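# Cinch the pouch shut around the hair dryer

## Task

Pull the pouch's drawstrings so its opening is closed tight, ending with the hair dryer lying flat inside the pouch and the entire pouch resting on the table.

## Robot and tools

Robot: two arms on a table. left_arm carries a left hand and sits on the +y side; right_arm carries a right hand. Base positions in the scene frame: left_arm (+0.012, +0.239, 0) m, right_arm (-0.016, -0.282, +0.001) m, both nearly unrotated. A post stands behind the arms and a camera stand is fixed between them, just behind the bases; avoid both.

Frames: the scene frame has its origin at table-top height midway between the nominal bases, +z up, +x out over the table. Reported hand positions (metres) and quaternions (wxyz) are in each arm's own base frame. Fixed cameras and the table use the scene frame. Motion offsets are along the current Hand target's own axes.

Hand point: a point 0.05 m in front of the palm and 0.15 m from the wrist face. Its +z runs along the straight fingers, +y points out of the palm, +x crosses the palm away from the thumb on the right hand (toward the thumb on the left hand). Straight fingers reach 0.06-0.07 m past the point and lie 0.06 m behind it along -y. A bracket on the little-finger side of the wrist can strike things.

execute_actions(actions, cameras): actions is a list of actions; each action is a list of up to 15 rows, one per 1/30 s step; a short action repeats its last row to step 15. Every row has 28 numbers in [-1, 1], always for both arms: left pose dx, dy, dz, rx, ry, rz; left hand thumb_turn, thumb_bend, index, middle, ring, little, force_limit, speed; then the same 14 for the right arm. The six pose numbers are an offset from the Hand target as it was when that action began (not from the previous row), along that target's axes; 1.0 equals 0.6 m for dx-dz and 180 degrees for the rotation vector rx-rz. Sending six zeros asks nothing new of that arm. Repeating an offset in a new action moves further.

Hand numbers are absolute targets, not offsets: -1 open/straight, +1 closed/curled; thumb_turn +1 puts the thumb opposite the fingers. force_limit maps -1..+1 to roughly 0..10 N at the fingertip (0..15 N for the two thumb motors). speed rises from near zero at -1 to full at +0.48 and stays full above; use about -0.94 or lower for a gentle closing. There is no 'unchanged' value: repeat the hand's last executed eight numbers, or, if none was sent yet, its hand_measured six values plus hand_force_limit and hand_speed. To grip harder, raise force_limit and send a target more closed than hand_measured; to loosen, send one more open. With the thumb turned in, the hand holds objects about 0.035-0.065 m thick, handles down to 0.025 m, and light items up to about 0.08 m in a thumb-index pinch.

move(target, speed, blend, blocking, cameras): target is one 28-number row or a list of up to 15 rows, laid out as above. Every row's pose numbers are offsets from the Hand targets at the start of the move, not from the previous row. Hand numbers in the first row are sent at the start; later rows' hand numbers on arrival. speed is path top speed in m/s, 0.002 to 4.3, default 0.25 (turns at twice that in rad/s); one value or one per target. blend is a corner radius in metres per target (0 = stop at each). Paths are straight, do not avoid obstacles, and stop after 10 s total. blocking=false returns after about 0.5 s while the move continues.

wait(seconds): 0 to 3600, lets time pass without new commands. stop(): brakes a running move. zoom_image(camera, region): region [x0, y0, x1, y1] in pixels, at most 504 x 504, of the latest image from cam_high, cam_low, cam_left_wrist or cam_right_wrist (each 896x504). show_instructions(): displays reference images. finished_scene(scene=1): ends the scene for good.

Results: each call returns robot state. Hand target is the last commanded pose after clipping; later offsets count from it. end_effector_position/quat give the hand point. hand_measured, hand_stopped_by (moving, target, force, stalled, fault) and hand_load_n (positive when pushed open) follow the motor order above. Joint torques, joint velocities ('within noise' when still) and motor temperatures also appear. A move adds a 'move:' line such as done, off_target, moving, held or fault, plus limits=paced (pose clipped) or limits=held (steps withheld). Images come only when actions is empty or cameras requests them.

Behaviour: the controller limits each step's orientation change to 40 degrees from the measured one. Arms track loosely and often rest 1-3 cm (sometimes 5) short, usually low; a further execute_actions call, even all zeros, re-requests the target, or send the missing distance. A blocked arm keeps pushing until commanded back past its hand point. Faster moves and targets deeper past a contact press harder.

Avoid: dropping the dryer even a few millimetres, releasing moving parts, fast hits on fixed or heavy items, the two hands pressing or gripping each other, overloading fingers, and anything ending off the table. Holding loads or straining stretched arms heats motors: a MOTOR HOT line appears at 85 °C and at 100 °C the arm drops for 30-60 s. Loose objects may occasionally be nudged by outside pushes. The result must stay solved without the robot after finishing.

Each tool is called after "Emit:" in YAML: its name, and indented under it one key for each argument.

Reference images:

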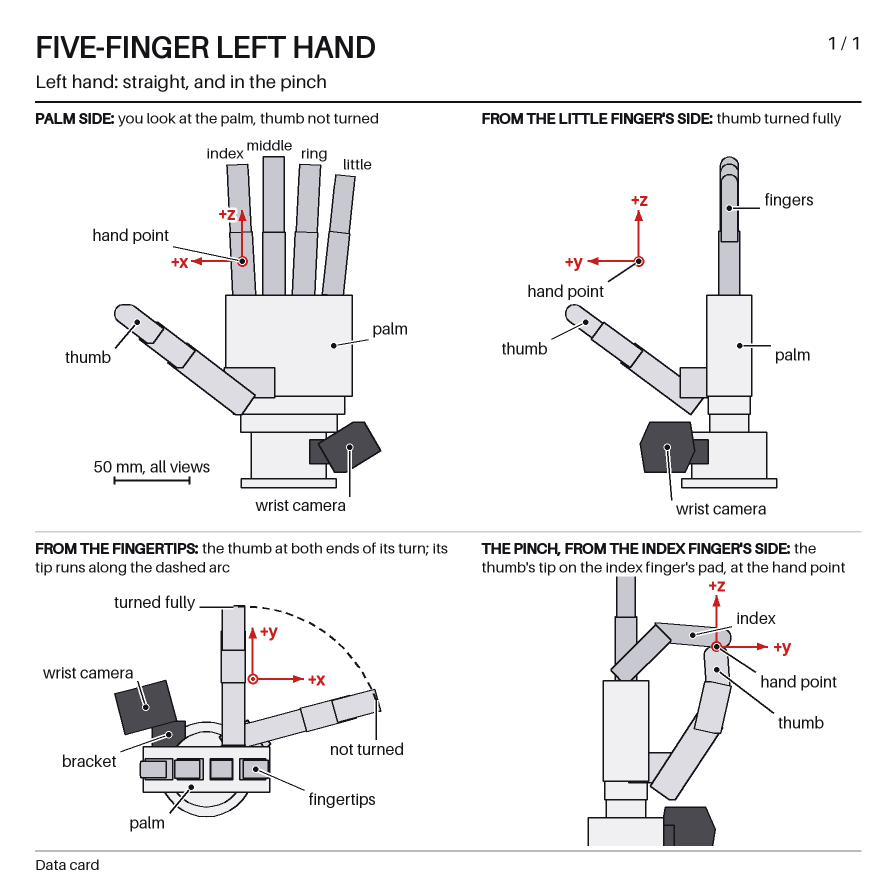

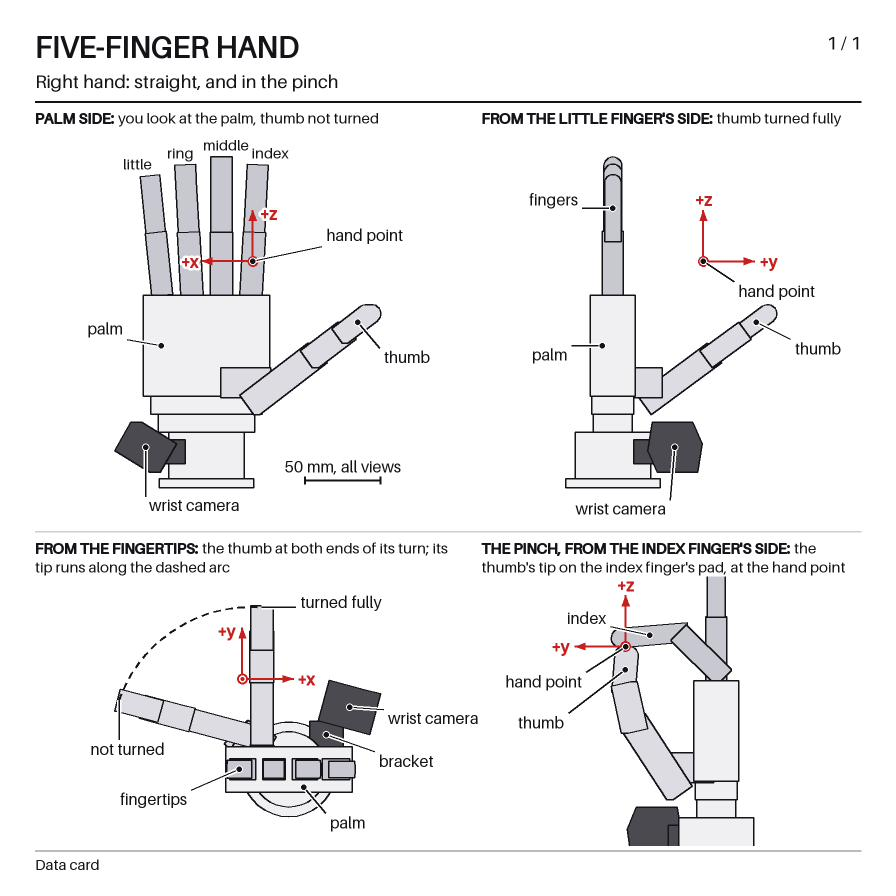

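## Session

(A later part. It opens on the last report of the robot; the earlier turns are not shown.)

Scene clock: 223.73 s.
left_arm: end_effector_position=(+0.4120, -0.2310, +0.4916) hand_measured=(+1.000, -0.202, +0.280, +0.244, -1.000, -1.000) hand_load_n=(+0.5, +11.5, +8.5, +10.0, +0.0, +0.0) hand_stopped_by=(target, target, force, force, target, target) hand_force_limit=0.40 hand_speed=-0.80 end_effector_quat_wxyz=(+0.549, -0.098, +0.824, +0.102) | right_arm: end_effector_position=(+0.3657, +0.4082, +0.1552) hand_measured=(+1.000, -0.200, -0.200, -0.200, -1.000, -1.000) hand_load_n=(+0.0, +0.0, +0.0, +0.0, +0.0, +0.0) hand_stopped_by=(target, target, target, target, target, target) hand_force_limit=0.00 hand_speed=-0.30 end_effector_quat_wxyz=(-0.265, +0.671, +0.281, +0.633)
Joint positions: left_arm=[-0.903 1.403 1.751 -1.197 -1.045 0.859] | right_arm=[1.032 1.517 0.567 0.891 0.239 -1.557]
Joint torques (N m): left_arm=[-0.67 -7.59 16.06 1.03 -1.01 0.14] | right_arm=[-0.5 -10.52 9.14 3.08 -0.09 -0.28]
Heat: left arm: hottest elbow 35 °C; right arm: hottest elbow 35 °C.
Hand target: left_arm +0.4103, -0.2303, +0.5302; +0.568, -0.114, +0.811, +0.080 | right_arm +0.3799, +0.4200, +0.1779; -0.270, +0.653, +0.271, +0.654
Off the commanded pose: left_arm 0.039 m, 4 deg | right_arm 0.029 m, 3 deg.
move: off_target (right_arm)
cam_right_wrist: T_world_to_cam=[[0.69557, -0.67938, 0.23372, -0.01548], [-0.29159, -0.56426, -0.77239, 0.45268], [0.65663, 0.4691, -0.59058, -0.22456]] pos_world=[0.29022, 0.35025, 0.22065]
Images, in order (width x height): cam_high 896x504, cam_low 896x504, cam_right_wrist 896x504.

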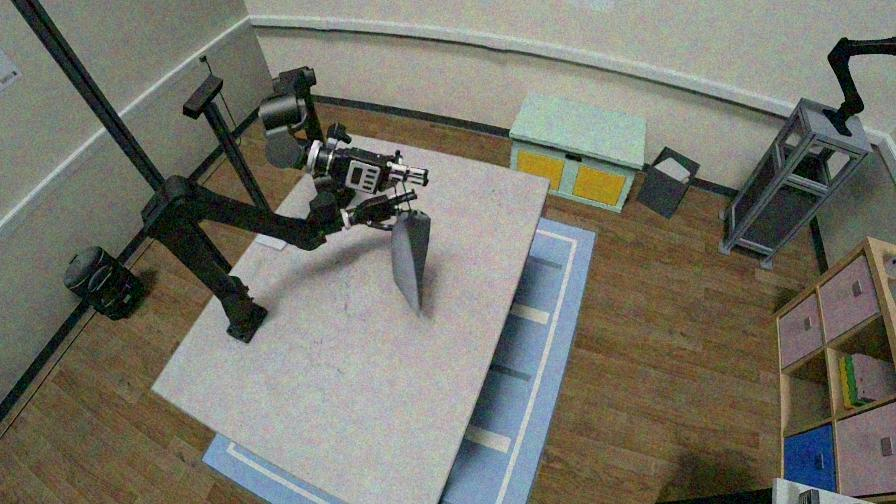

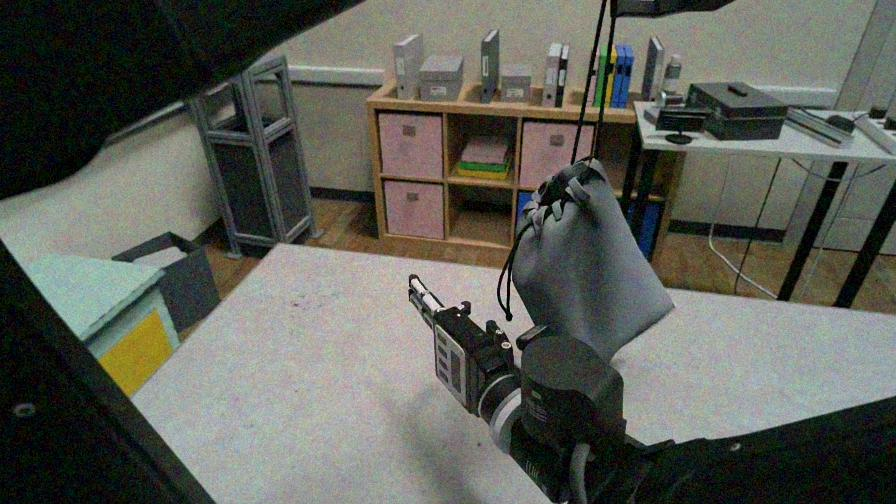

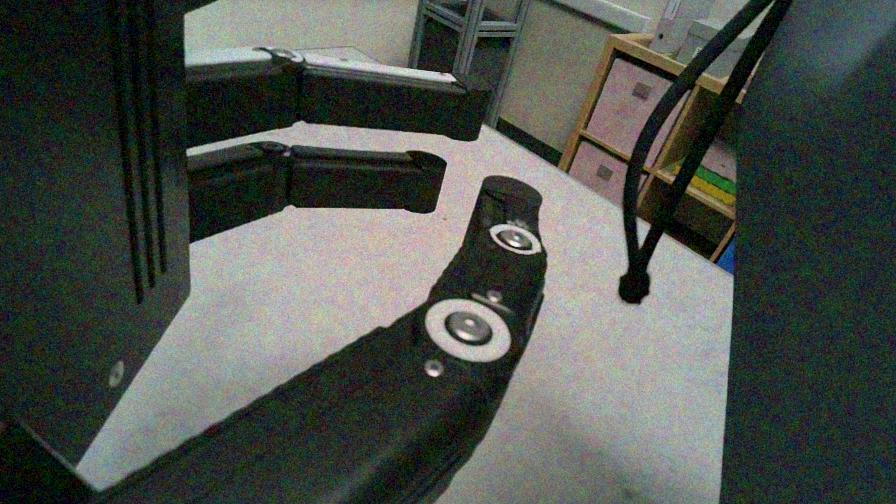

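Emit:
execute_actions:
  actions: []
  cameras: ["cam_low","cam_high","cam_right_wrist"]

Emit:
zoom_image:
  camera: "cam_high"
  region: [340, 140, 480, 320]

Emit:
zoom_image:
  camera: "cam_low"
  region: [380, 140, 680, 404]

Scene clock: 224.37 s.
left_arm: end_effector_position=(+0.4120, -0.2310, +0.4916) hand_measured=(+1.000, -0.202, +0.280, +0.244, -1.000, -1.000) hand_load_n=(+0.5, +11.0, +8.5, +9.5, +0.0, +0.0) hand_stopped_by=(target, target, force, force, target, target) hand_force_limit=0.40 hand_speed=-0.80 end_effector_quat_wxyz=(+0.549, -0.098, +0.824, +0.102) | right_arm: end_effector_position=(+0.3658, +0.4084, +0.1553) hand_measured=(+1.000, -0.200, -0.200, -0.200, -1.000, -1.000) hand_load_n=(+0.0, +0.0, +0.0, +0.0, +0.0, +0.0) hand_stopped_by=(target, target, target, target, target, target) hand_force_limit=0.00 hand_speed=-0.30 end_effector_quat_wxyz=(-0.265, +0.671, +0.281, +0.633)
Joint positions: left_arm=[-0.903 1.403 1.751 -1.197 -1.045 0.859] | right_arm=[1.032 1.518 0.568 0.891 0.239 -1.557]
Joint velocities: within noise
Joint torques (N m): left_arm=[-0.67 -7.53 16.08 1.03 -1.01 0.14] | right_arm=[-0.67 -10.34 8.96 3.02 -0.1 -0.28]
Motor temperatures (°C): left_arm=[29 29 35 28 29 31] | right_arm=[30 29 35 29 29 28]
Heat: left arm: hottest elbow 35 °C; right arm: hottest elbow 35 °C.
Hand target: left_arm +0.4103, -0.2303, +0.5302; +0.568, -0.114, +0.811, +0.080 | right_arm +0.3799, +0.4200, +0.1777; -0.270, +0.653, +0.271, +0.653
Off the commanded pose: left_arm 0.039 m, 4 deg | right_arm 0.029 m, 3 deg.
camera_calibration:
cam_right_wrist: T_world_to_cam=[[0.69554, -0.67944, 0.23364, -0.01539], [-0.29142, -0.56401, -0.77264, 0.45282], [0.65673, 0.46931, -0.59029, -0.22483]] pos_world=[0.29031, 0.35045, 0.22075]
Images, in order (width x height): cam_high 896x504, cam_low 896x504, cam_right_wrist 896x504.

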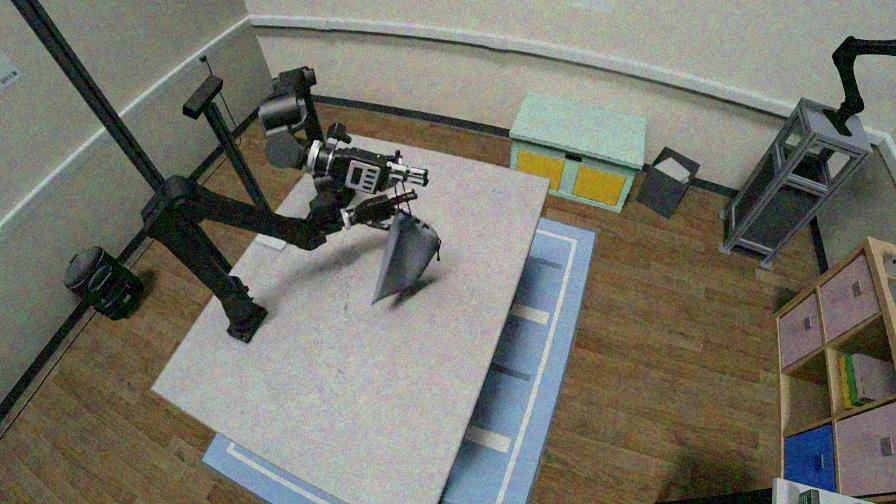

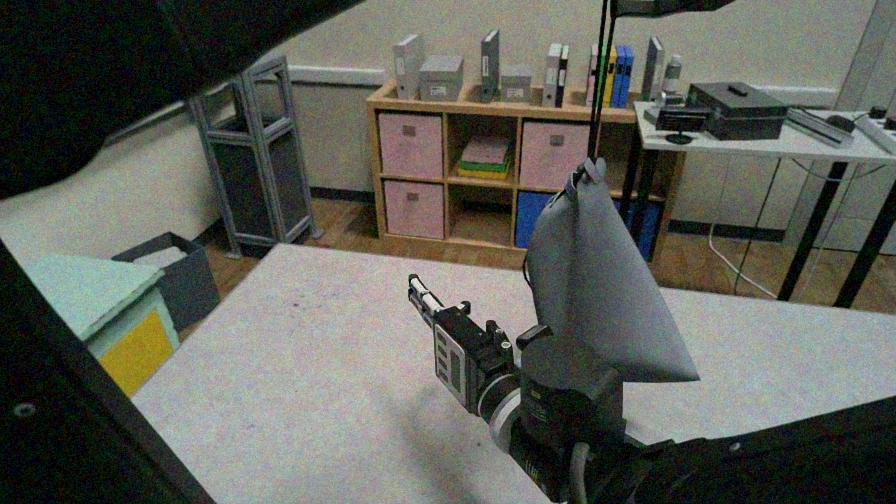

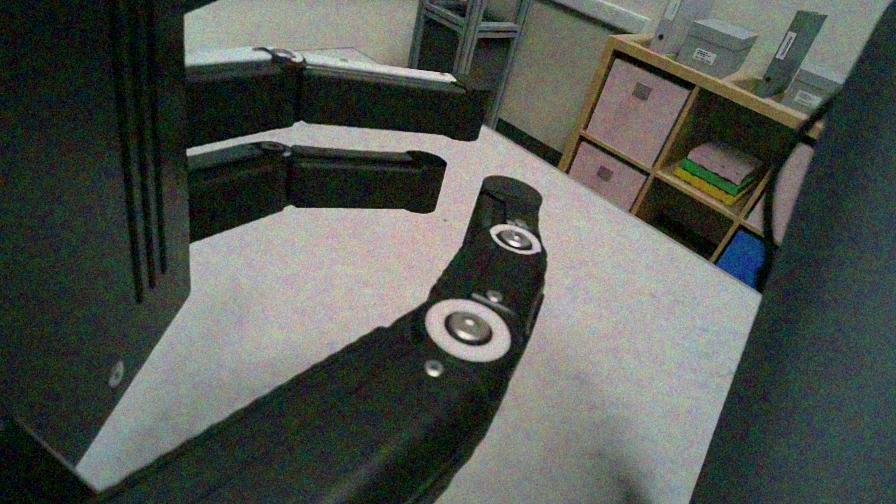

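Scaled by 2.800.

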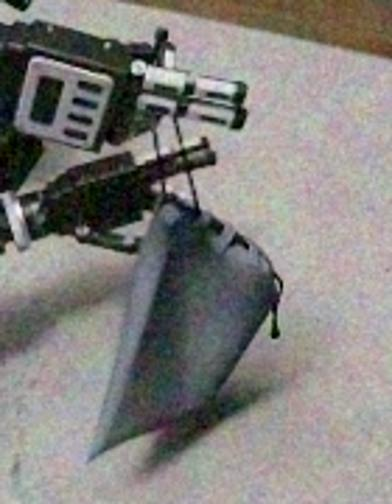

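Scaled by 1.680.

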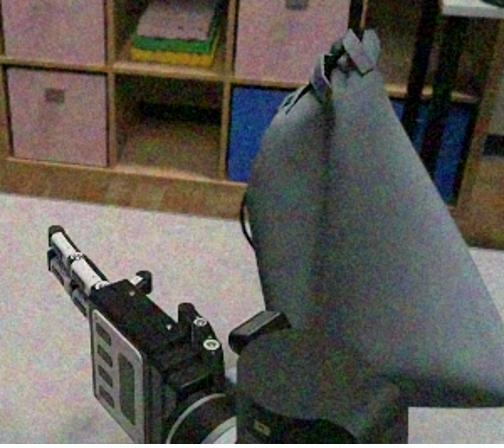

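Emit:
wait:
  seconds: 0.5
  cameras: ["cam_low"]

Emit:
wait:
  seconds: 0.5
  cameras: ["cam_low"]

Emit:
wait:
  seconds: 0.5
  cameras: ["cam_low"]

Scene clock: 225.40 s.
left_arm: end_effector_position=(+0.4120, -0.2310, +0.4916) hand_measured=(+1.000, -0.202, +0.280, +0.244, -1.000, -1.000) hand_load_n=(+0.5, +11.0, +8.5, +9.5, +0.0, +0.0) hand_stopped_by=(target, target, force, force, target, target) hand_force_limit=0.40 hand_speed=-0.80 end_effector_quat_wxyz=(+0.549, -0.098, +0.824, +0.102) | right_arm: end_effector_position=(+0.3658, +0.4084, +0.1553) hand_measured=(+1.000, -0.200, -0.200, -0.200, -1.000, -1.000) hand_load_n=(+0.0, +0.0, -0.5, +0.0, +0.0, +0.0) hand_stopped_by=(target, target, target, target, target, target) hand_force_limit=0.00 hand_speed=-0.30 end_effector_quat_wxyz=(-0.265, +0.671, +0.281, +0.633)
Joint positions: left_arm=[-0.903 1.403 1.751 -1.197 -1.045 0.859] | right_arm=[1.032 1.518 0.568 0.891 0.239 -1.557]
Joint torques (N m): left_arm=[-0.67 -7.53 16.09 1.02 -1 0.14] | right_arm=[-0.85 -9.82 9.03 3.07 -0.11 -0.27]
Heat: left arm: hottest elbow 35 °C; right arm: hottest elbow 35 °C.
Hand target: left_arm +0.4103, -0.2303, +0.5302; +0.568, -0.114, +0.811, +0.080 | right_arm +0.3799, +0.4200, +0.1777; -0.270, +0.653, +0.271, +0.653
Off the commanded pose: left_arm 0.039 m, 4 deg | right_arm 0.029 m, 3 deg.
wait: 0.50 s; at rest from the start

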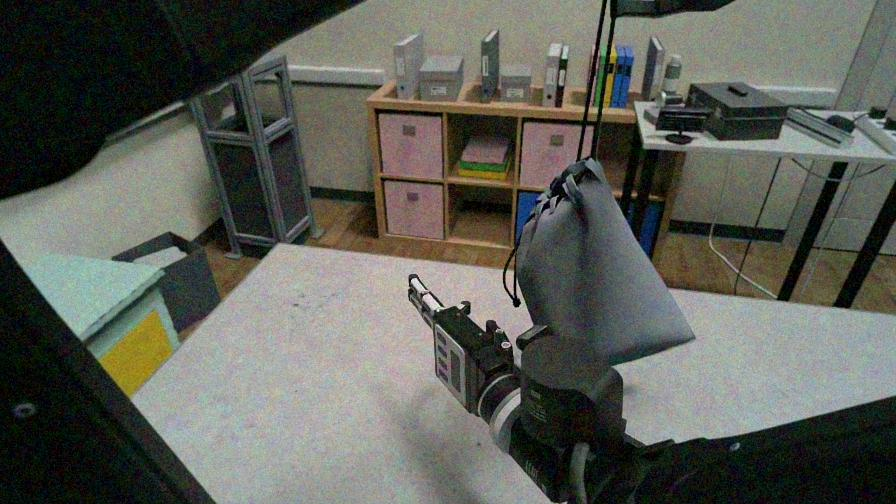

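Scene clock: 225.90 s.
left_arm: end_effector_position=(+0.4120, -0.2310, +0.4916) hand_measured=(+1.000, -0.202, +0.280, +0.244, -1.000, -1.000) hand_load_n=(+1.0, +11.0, +8.5, +10.0, +0.0, +0.0) hand_stopped_by=(target, target, force, force, target, target) hand_force_limit=0.40 hand_speed=-0.80 end_effector_quat_wxyz=(+0.549, -0.098, +0.824, +0.102) | right_arm: end_effector_position=(+0.3658, +0.4084, +0.1553) hand_measured=(+1.000, -0.200, -0.200, -0.200, -1.000, -1.000) hand_load_n=(+0.0, +0.0, +0.0, +0.0, +0.0, +0.0) hand_stopped_by=(target, target, target, target, target, target) hand_force_limit=0.00 hand_speed=-0.30 end_effector_quat_wxyz=(-0.265, +0.671, +0.281, +0.633)
Joint positions: left_arm=[-0.903 1.403 1.751 -1.197 -1.045 0.859] | right_arm=[1.032 1.518 0.568 0.891 0.239 -1.557]
Joint torques (N m): left_arm=[-0.67 -7.59 16.06 1.05 -1.02 0.14] | right_arm=[-0.32 -10.46 9.05 3.07 -0.11 -0.28]
Heat: left arm: hottest elbow 35 °C; right arm: hottest elbow 35 °C.
Hand target: left_arm +0.4103, -0.2303, +0.5302; +0.568, -0.114, +0.811, +0.080 | right_arm +0.3799, +0.4200, +0.1777; -0.270, +0.653, +0.271, +0.653
Off the commanded pose: left_arm 0.039 m, 4 deg | right_arm 0.029 m, 3 deg.
wait: 0.50 s; at rest by 0.17 s

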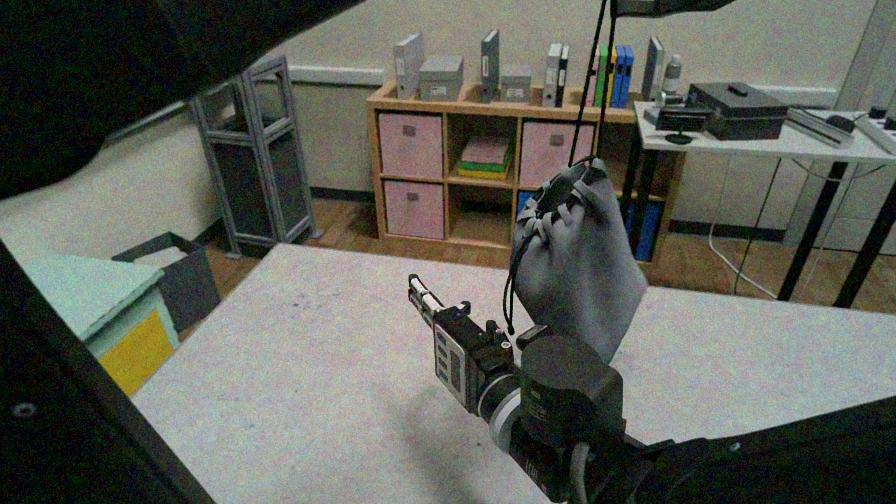

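Scene clock: 226.40 s.
left_arm: end_effector_position=(+0.4120, -0.2310, +0.4916) hand_measured=(+1.000, -0.202, +0.280, +0.244, -1.000, -1.000) hand_load_n=(+1.0, +11.0, +8.5, +9.5, +0.0, +0.0) hand_stopped_by=(target, target, force, force, target, target) hand_force_limit=0.40 hand_speed=-0.80 end_effector_quat_wxyz=(+0.549, -0.098, +0.824, +0.102) | right_arm: end_effector_position=(+0.3658, +0.4084, +0.1553) hand_measured=(+1.000, -0.200, -0.200, -0.200, -1.000, -1.000) hand_load_n=(+0.0, +0.0, +0.0, +0.0, +0.0, -0.5) hand_stopped_by=(target, target, target, target, target, target) hand_force_limit=0.00 hand_speed=-0.30 end_effector_quat_wxyz=(-0.265, +0.671, +0.281, +0.633)
Joint positions: left_arm=[-0.903 1.403 1.751 -1.197 -1.045 0.859] | right_arm=[1.032 1.518 0.568 0.891 0.239 -1.557]
Joint torques (N m): left_arm=[-0.67 -7.65 16.08 1.03 -1.01 0.14] | right_arm=[-0.97 -10.34 9.16 3.06 -0.11 -0.28]
Heat: left arm: hottest elbow 35 °C; right arm: hottest elbow 35 °C.
Hand target: left_arm +0.4103, -0.2303, +0.5302; +0.568, -0.114, +0.811, +0.080 | right_arm +0.3799, +0.4200, +0.1777; -0.270, +0.653, +0.271, +0.653
Off the commanded pose: left_arm 0.039 m, 4 deg | right_arm 0.029 m, 3 deg.
wait: 0.50 s; at rest by 0.17 s

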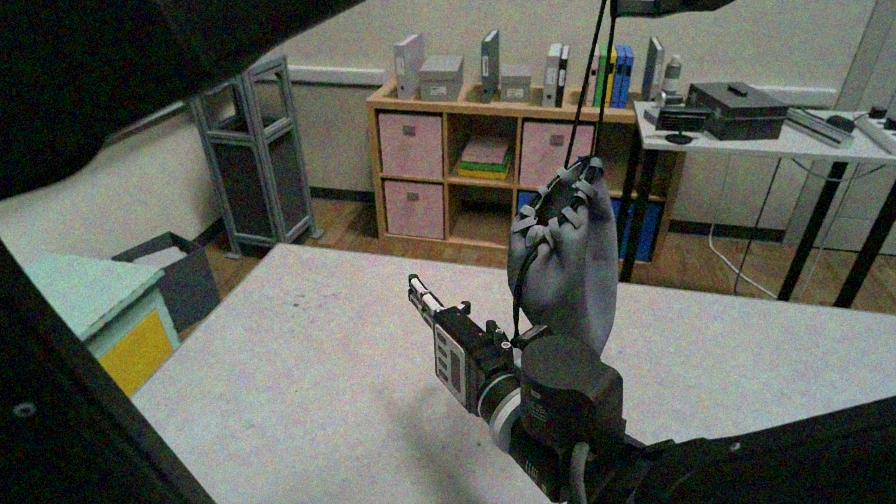

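Emit:
move:
  target: [0.1175,0,0.0427,0,0,0,1,-0.2,0.5,0.5,-1,-1,0.4,-0.8,0,0,0,0,0,0,1,-0.2,-0.2,-0.2,-1,-1,0,-0.3]
  speed: 0.1
  cameras: ["cam_low","cam_right_wrist"]

Emit:
wait:
  seconds: 1
  cameras: ["cam_low","cam_high","cam_right_wrist"]

Scene clock: 228.30 s.
left_arm: end_effector_position=(+0.4135, -0.2329, +0.4445) hand_measured=(+1.000, -0.202, +0.280, +0.244, -1.000, -1.000) hand_load_n=(+0.0, +11.5, +8.0, +9.5, +0.0, +0.0) hand_stopped_by=(target, target, force, force, target, target) hand_force_limit=0.40 hand_speed=-0.80 end_effector_quat_wxyz=(+0.558, -0.112, +0.818, +0.087) | right_arm: end_effector_position=(+0.3658, +0.4084, +0.1553) hand_measured=(+1.000, -0.200, -0.200, -0.200, -1.000, -1.000) hand_load_n=(+0.5, +0.0, +0.0, +0.0, +0.0, +0.0) hand_stopped_by=(target, target, target, target, target, target) hand_force_limit=0.00 hand_speed=-0.30 end_effector_quat_wxyz=(-0.265, +0.671, +0.281, +0.633)
Joint positions: left_arm=[-0.903 1.358 1.572 -1.025 -1.048 0.851] | right_arm=[1.032 1.518 0.568 0.891 0.239 -1.557]
Joint torques (N m): left_arm=[-0.67 -8.29 9.28 2.28 -0.85 0.21] | right_arm=[-0.56 -10.4 9.1 3.07 -0.11 -0.29]
Heat: left arm: hottest elbow 35 °C; right arm: hottest elbow 35 °C.
Hand target: left_arm +0.4102, -0.2302, +0.4553; +0.568, -0.114, +0.811, +0.080 | right_arm +0.3799, +0.4200, +0.1778; -0.270, +0.653, +0.271, +0.653
Off the commanded pose: left_arm 0.011 m, 2 deg | right_arm 0.029 m, 3 deg.
move: off_target (left_arm)
cam_right_wrist: T_world_to_cam=[[0.69554, -0.67944, 0.23364, -0.01539], [-0.29142, -0.56401, -0.77264, 0.45282], [0.65673, 0.46931, -0.59029, -0.22483]] pos_world=[0.29031, 0.35045, 0.22075]

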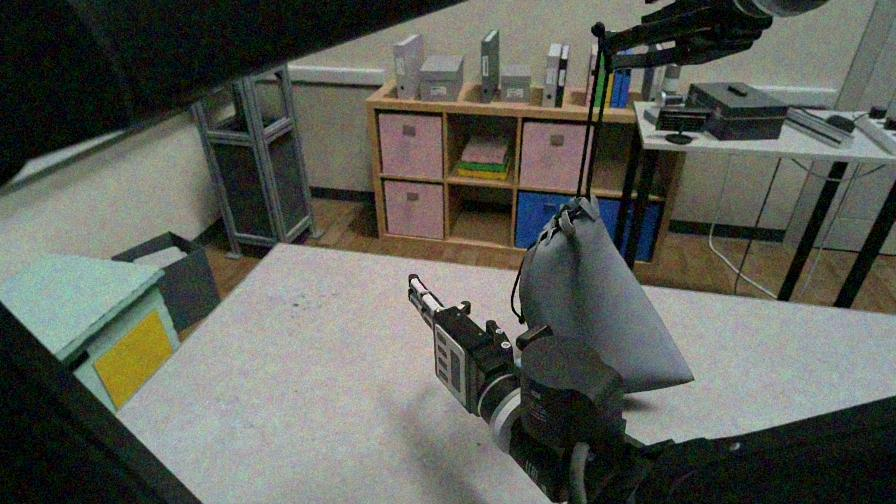

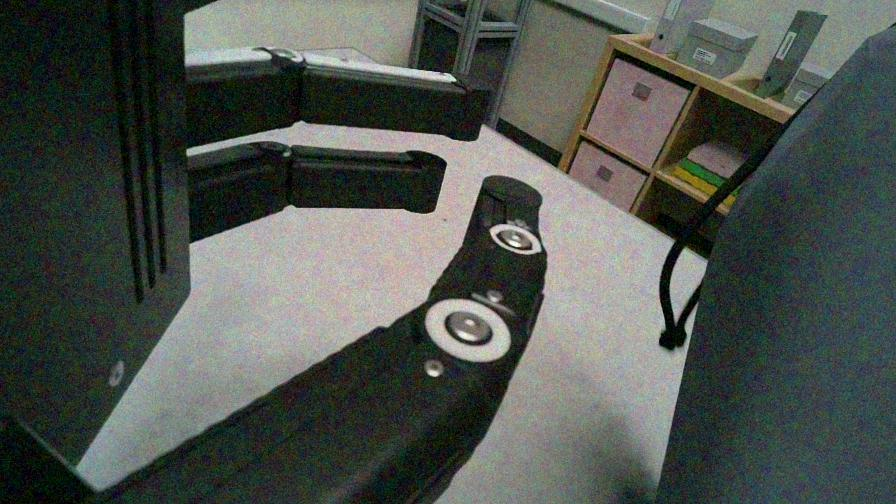

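Scene clock: 229.30 s.
left_arm: end_effector_position=(+0.4135, -0.2329, +0.4445) hand_measured=(+1.000, -0.202, +0.280, +0.244, -1.000, -1.000) hand_load_n=(+0.5, +11.0, +8.0, +9.5, -0.5, +0.0) hand_stopped_by=(target, target, force, force, target, target) hand_force_limit=0.40 hand_speed=-0.80 end_effector_quat_wxyz=(+0.558, -0.112, +0.818, +0.087) | right_arm: end_effector_position=(+0.3658, +0.4084, +0.1553) hand_measured=(+1.000, -0.200, -0.200, -0.200, -1.000, -1.000) hand_load_n=(+0.5, +0.0, +0.0, +0.0, +0.0, +0.0) hand_stopped_by=(target, target, target, target, target, target) hand_force_limit=0.00 hand_speed=-0.30 end_effector_quat_wxyz=(-0.265, +0.671, +0.281, +0.633)
Joint positions: left_arm=[-0.903 1.358 1.572 -1.025 -1.048 0.851] | right_arm=[1.032 1.518 0.568 0.891 0.239 -1.557]
Joint torques (N m): left_arm=[-0.56 -8.18 9.29 2.26 -0.85 0.21] | right_arm=[-0.44 -10.29 9.11 2.97 -0.09 -0.29]
Heat: left arm: hottest elbow 35 °C; right arm: hottest elbow 35 °C.
Hand target: left_arm +0.4102, -0.2302, +0.4553; +0.568, -0.114, +0.811, +0.080 | right_arm +0.3799, +0.4200, +0.1778; -0.270, +0.653, +0.271, +0.653
Off the commanded pose: left_arm 0.011 m, 2 deg | right_arm 0.029 m, 3 deg.
wait: 1.00 s; at rest by 0.17 s
cam_right_wrist: T_world_to_cam=[[0.69554, -0.67944, 0.23364, -0.01539], [-0.29142, -0.56401, -0.77264, 0.45282], [0.65673, 0.46931, -0.59029, -0.22483]] pos_world=[0.29031, 0.35045, 0.22075]
Images, in order (width x height): cam_high 896x504, cam_low 896x504, cam_right_wrist 896x504.

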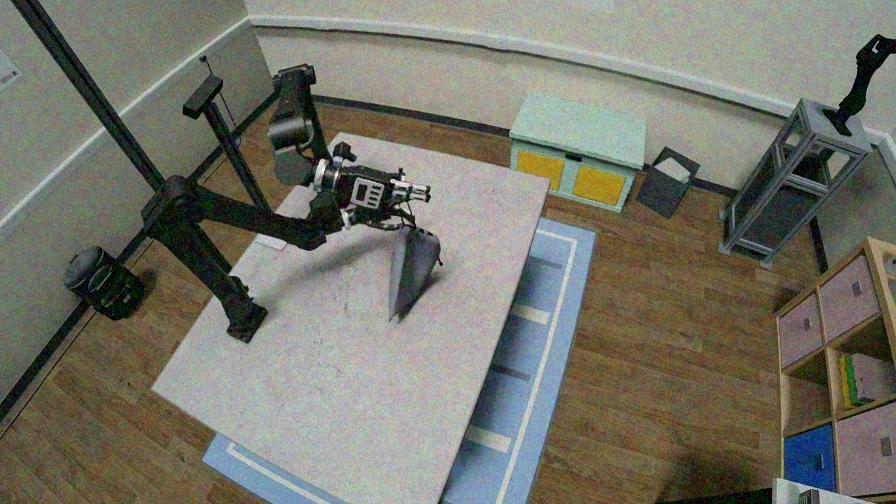

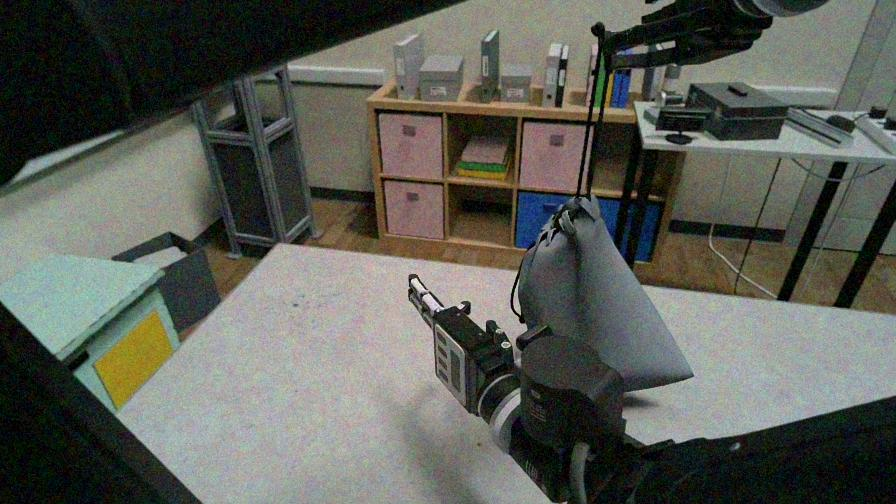

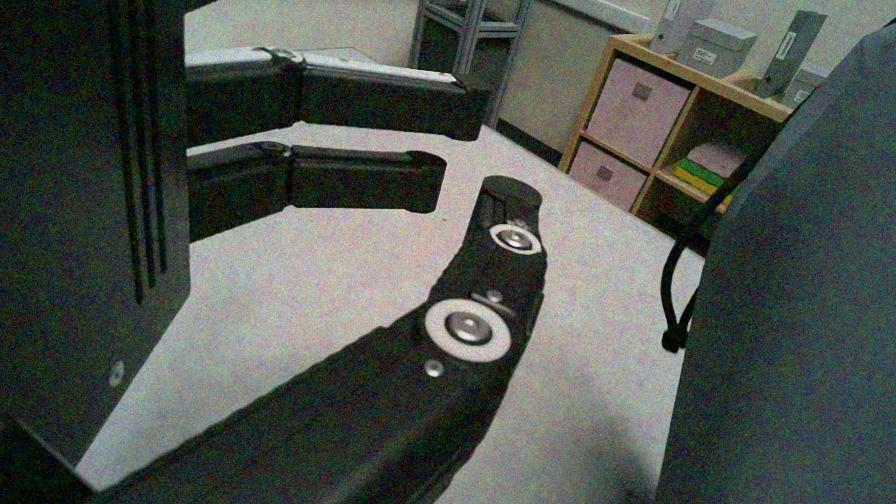

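Emit:
zoom_image:
  camera: "cam_high"
  region: [360, 160, 480, 340]

Emit:
zoom_image:
  camera: "cam_low"
  region: [480, 180, 620, 340]

Emit:
zoom_image:
  camera: "cam_right_wrist"
  region: [560, 60, 880, 380]

Scaled by 2.800.

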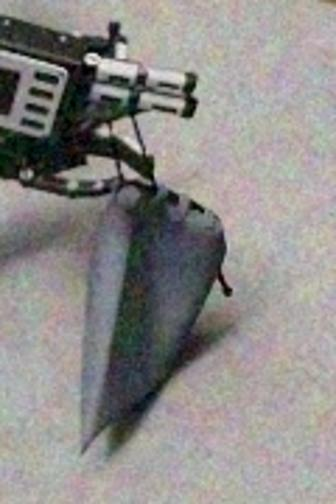

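Scaled by 3.150.

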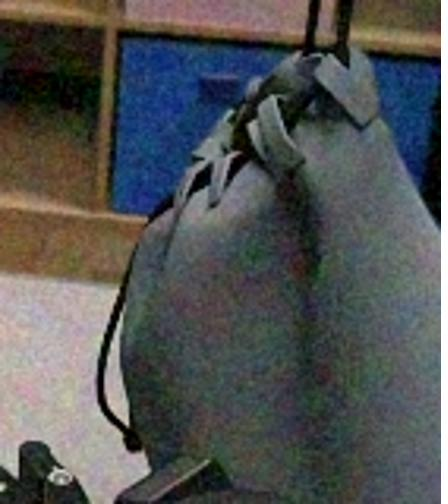

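Scaled by 1.575.

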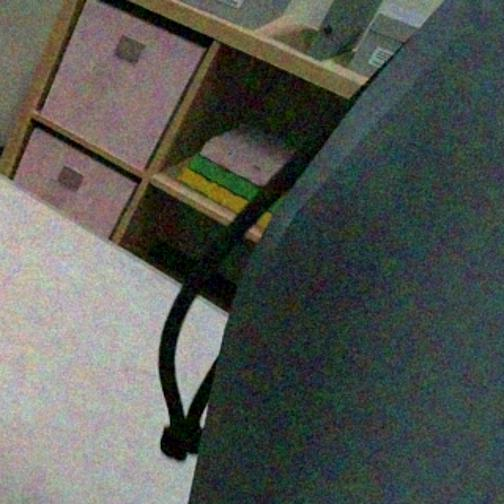

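Emit:
move:
  target: [0,0,0,0,0,0,1,-0.2,0.5,0.5,-1,-1,0.4,-0.8,-0.0883,0.1343,0.1438,-0.3056,0,0,1,-0.2,-0.2,-0.2,-1,-1,0,-0.3]
  speed: 0.12
  cameras: ["cam_low","cam_high","cam_right_wrist"]

Emit:
zoom_image:
  camera: "cam_high"
  region: [360, 160, 540, 340]

Scene clock: 237.73 s.
left_arm: end_effector_position=(+0.4135, -0.2329, +0.4445) hand_measured=(+1.000, -0.202, +0.280, +0.244, -1.000, -1.000) hand_load_n=(+0.5, +11.0, +8.0, +9.5, +0.0, +0.0) hand_stopped_by=(target, target, force, force, target, target) hand_force_limit=0.40 hand_speed=-0.80 end_effector_quat_wxyz=(+0.558, -0.112, +0.818, +0.087) | right_arm: end_effector_position=(+0.4867, +0.4175, +0.1154) hand_measured=(+1.000, -0.200, -0.200, -0.200, -1.000, -1.000) hand_load_n=(+0.0, +0.5, +0.0, +0.0, +0.0, +0.0) hand_stopped_by=(target, target, target, target, target, target) hand_force_limit=0.00 hand_speed=-0.30 end_effector_quat_wxyz=(+0.059, +0.708, -0.055, +0.702)
Joint positions: left_arm=[-0.903 1.358 1.572 -1.025 -1.048 0.851] | right_arm=[1.031 2.066 1.234 0.813 1.193 -1.559]
Joint torques (N m): left_arm=[-0.62 -8.18 9.26 2.28 -0.85 0.22] | right_arm=[-0.5 -19.19 9.51 0.79 0.15 -0.29]
Heat: left arm: hottest elbow 34 °C; right arm: hottest elbow 35 °C.
Hand target: left_arm +0.4102, -0.2302, +0.4553; +0.568, -0.114, +0.811, +0.080 | right_arm +0.4978, +0.4241, +0.1250; +0.062, +0.704, -0.061, +0.705
Off the commanded pose: left_arm 0.012 m, 2 deg | right_arm 0.016 m, 1 deg.
move: off_target (right_arm)
cam_right_wrist: T_world_to_cam=[[-0.16363, -0.95703, 0.2394, 0.44947], [-0.59069, -0.09931, -0.80076, 0.4172], [0.79013, -0.27244, -0.54906, -0.09204]] pos_world=[0.39271, 0.44652, 0.17594]
Images, in order (width x height): cam_high 896x504, cam_low 896x504, cam_right_wrist 896x504.

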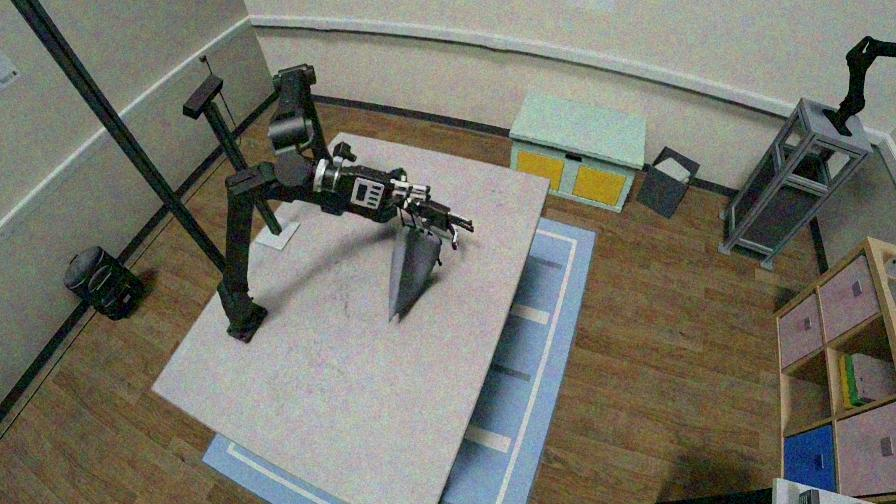

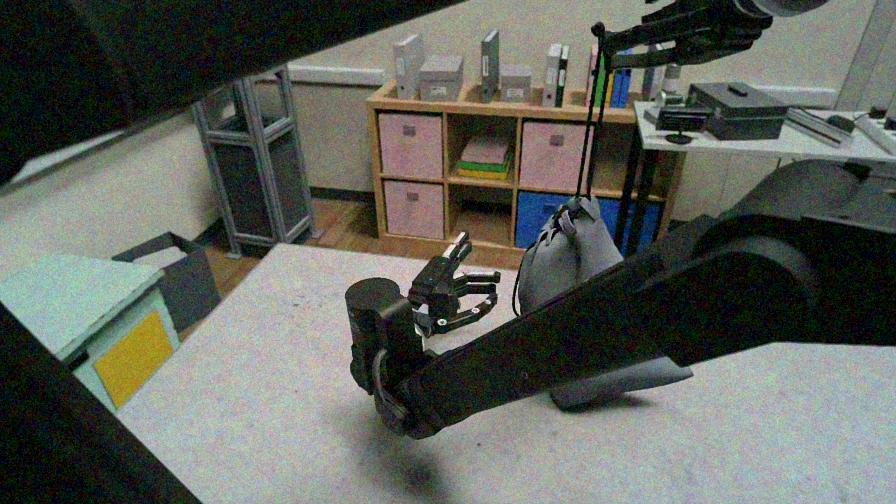

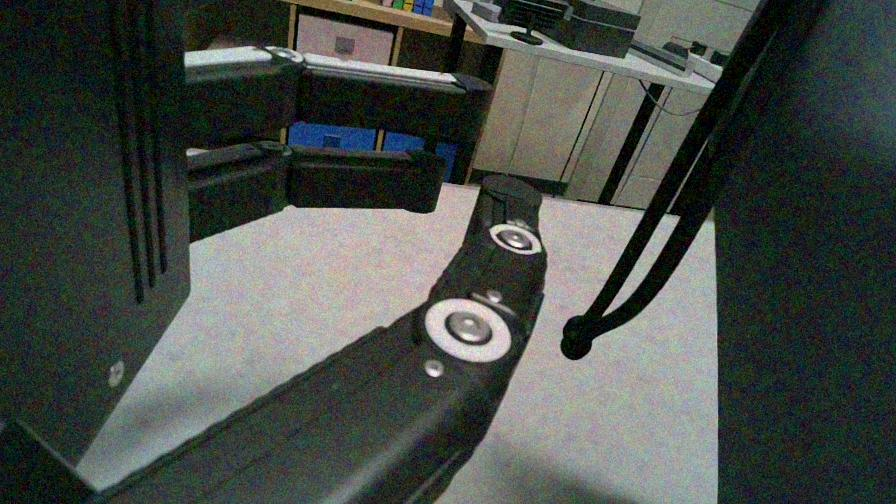

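Scaled by 2.800.

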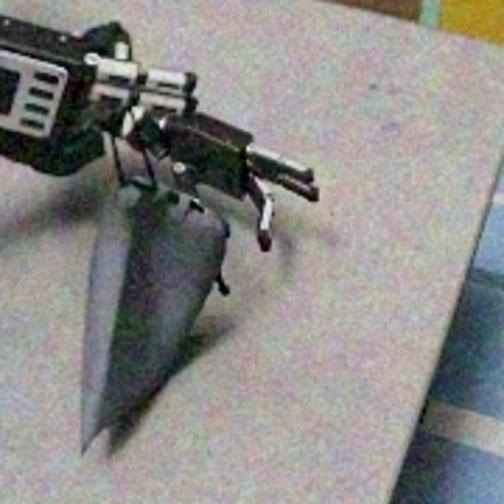

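Emit:
move:
  target: [0,0,0,0,0,0,1,-0.2,0.5,0.5,-1,-1,0.4,-0.8,-0.02,0.0667,0.005,0,0,0,1,-0.2,-0.2,-0.2,-1,-1,0,-0.3]
  speed: 0.06
  cameras: ["cam_right_wrist"]

Scene clock: 240.33 s.
left_arm: end_effector_position=(+0.4135, -0.2329, +0.4445) hand_measured=(+1.000, -0.202, +0.280, +0.244, -1.000, -1.000) hand_load_n=(+0.5, +11.0, +8.5, +10.0, +0.0, +0.0) hand_stopped_by=(target, target, force, force, target, target) hand_force_limit=0.40 hand_speed=-0.80 end_effector_quat_wxyz=(+0.558, -0.112, +0.818, +0.087) | right_arm: end_effector_position=(+0.4907, +0.3888, +0.0995) hand_measured=(+1.000, -0.200, -0.200, -0.200, -1.000, -1.000) hand_load_n=(+0.0, +0.0, +0.0, +0.0, +0.0, +0.0) hand_stopped_by=(target, target, target, target, target, target) hand_force_limit=0.00 hand_speed=-0.30 end_effector_quat_wxyz=(+0.066, +0.710, -0.053, +0.699)
Joint positions: left_arm=[-0.903 1.358 1.572 -1.025 -1.048 0.851] | right_arm=[1 2.06 1.163 0.862 1.168 -1.559]
Joint torques (N m): left_arm=[-0.62 -8.18 9.26 2.28 -0.85 0.22] | right_arm=[-0.56 -21.01 5.23 2.36 -0.05 -0.27]
Heat: left arm: hottest elbow 34 °C; right arm: hottest elbow 35 °C.
Hand target: left_arm +0.4102, -0.2302, +0.4553; +0.568, -0.114, +0.811, +0.080 | right_arm +0.4940, +0.3840, +0.1130; +0.062, +0.704, -0.061, +0.705
Off the commanded pose: left_arm 0.012 m, 2 deg | right_arm 0.015 m, 1 deg.
move: off_target (right_arm)
cam_right_wrist: T_world_to_cam=[[-0.16816, -0.95286, 0.25256, 0.42571], [-0.5981, -0.10504, -0.79451, 0.40922], [0.78358, -0.28466, -0.55224, -0.10348]] pos_world=[0.39743, 0.41917, 0.16047]

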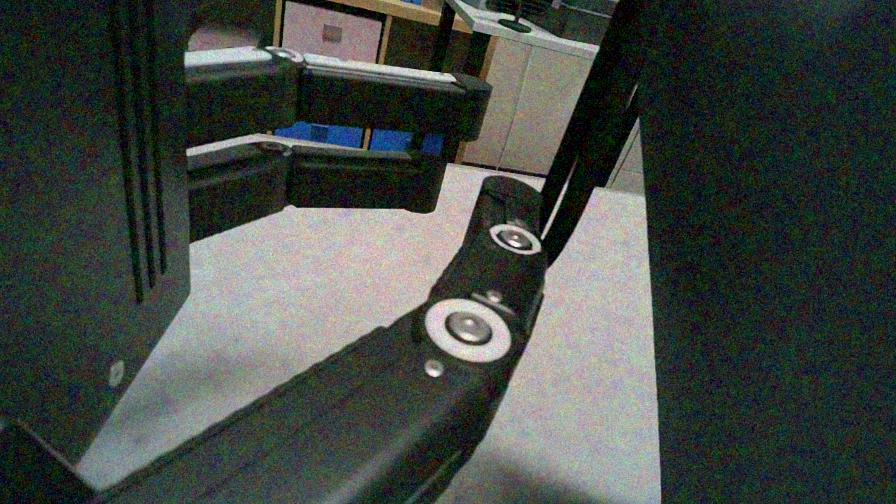

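Emit:
move:
  target: [0,0,0,0,0,0,1,-0.2,0.5,0.5,-1,-1,0.4,-0.8,0.003,0.055,0.0,0,0,0,1,-0.2,-0.2,-0.2,-1,-1,0,-0.3]
  speed: 0.06
  cameras: ["cam_right_wrist","cam_high"]

Emit:
zoom_image:
  camera: "cam_right_wrist"
  region: [400, 50, 700, 350]

Scene clock: 241.97 s.
left_arm: end_effector_position=(+0.4135, -0.2329, +0.4445) hand_measured=(+1.000, -0.202, +0.280, +0.244, -1.000, -1.000) hand_load_n=(+0.5, +11.0, +8.0, +9.5, +0.0, +0.0) hand_stopped_by=(target, target, force, force, target, target) hand_force_limit=0.40 hand_speed=-0.80 end_effector_quat_wxyz=(+0.558, -0.112, +0.818, +0.087) | right_arm: end_effector_position=(+0.4850, +0.3575, +0.1012) hand_measured=(+1.000, -0.200, -0.200, -0.200, -1.000, -1.000) hand_load_n=(+0.0, +0.0, +0.0, +0.0, +0.0, +0.0) hand_stopped_by=(target, target, target, target, target, target) hand_force_limit=0.00 hand_speed=-0.30 end_effector_quat_wxyz=(+0.066, +0.710, -0.052, +0.699)
Joint positions: left_arm=[-0.903 1.358 1.572 -1.025 -1.048 0.851] | right_arm=[0.977 2.007 1.067 0.905 1.143 -1.559]
Joint torques (N m): left_arm=[-0.56 -8.18 9.28 2.24 -0.85 0.22] | right_arm=[-0.44 -20.31 4.89 2.44 -0.02 -0.25]
Heat: left arm: hottest elbow 34 °C; right arm: hottest elbow 35 °C.
Hand target: left_arm +0.4102, -0.2302, +0.4553; +0.568, -0.114, +0.811, +0.080 | right_arm +0.4882, +0.3517, +0.1149; +0.062, +0.704, -0.061, +0.705
Off the commanded pose: left_arm 0.012 m, 2 deg | right_arm 0.015 m, 2 deg.
move: off_target (right_arm)
cam_right_wrist: T_world_to_cam=[[-0.16557, -0.95312, 0.25327, 0.39325], [-0.59888, -0.10687, -0.79368, 0.40482], [0.78354, -0.28309, -0.55311, -0.10744]] pos_world=[0.39173, 0.38766, 0.16227]
Images, in order (width x height): cam_high 896x504, cam_right_wrist 896x504.

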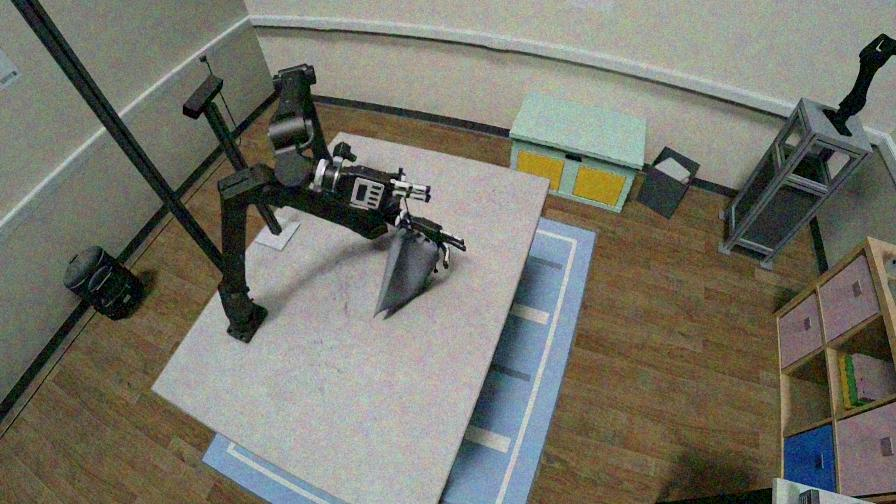

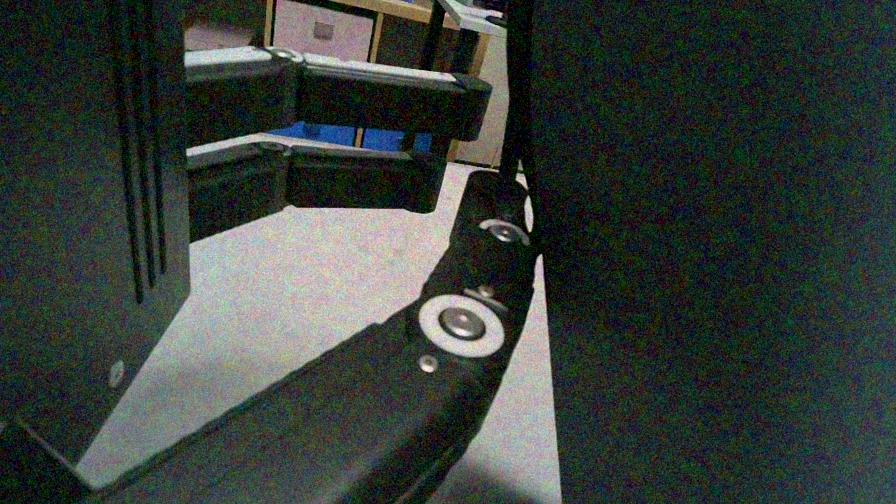

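Scaled by 1.680.

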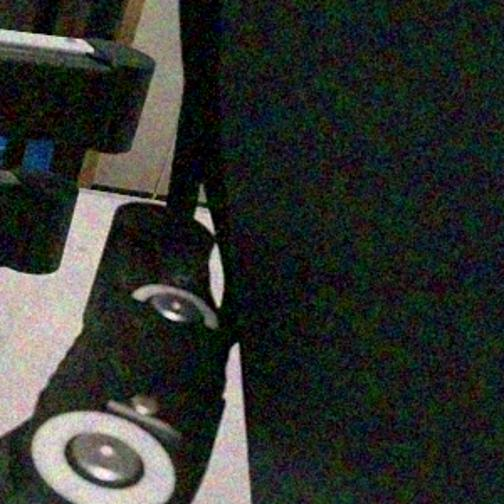

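Emit:
zoom_image:
  camera: "cam_high"
  region: [390, 190, 490, 290]

Scaled by 5.040.

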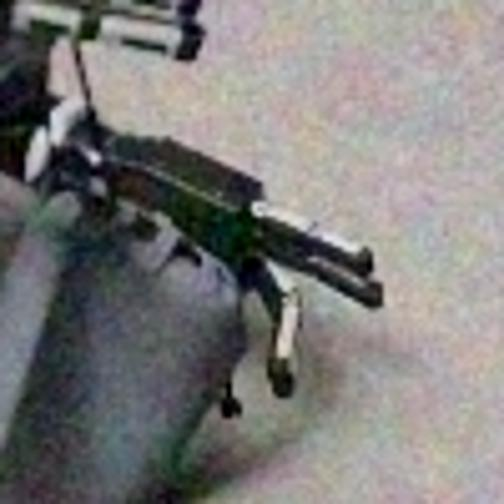

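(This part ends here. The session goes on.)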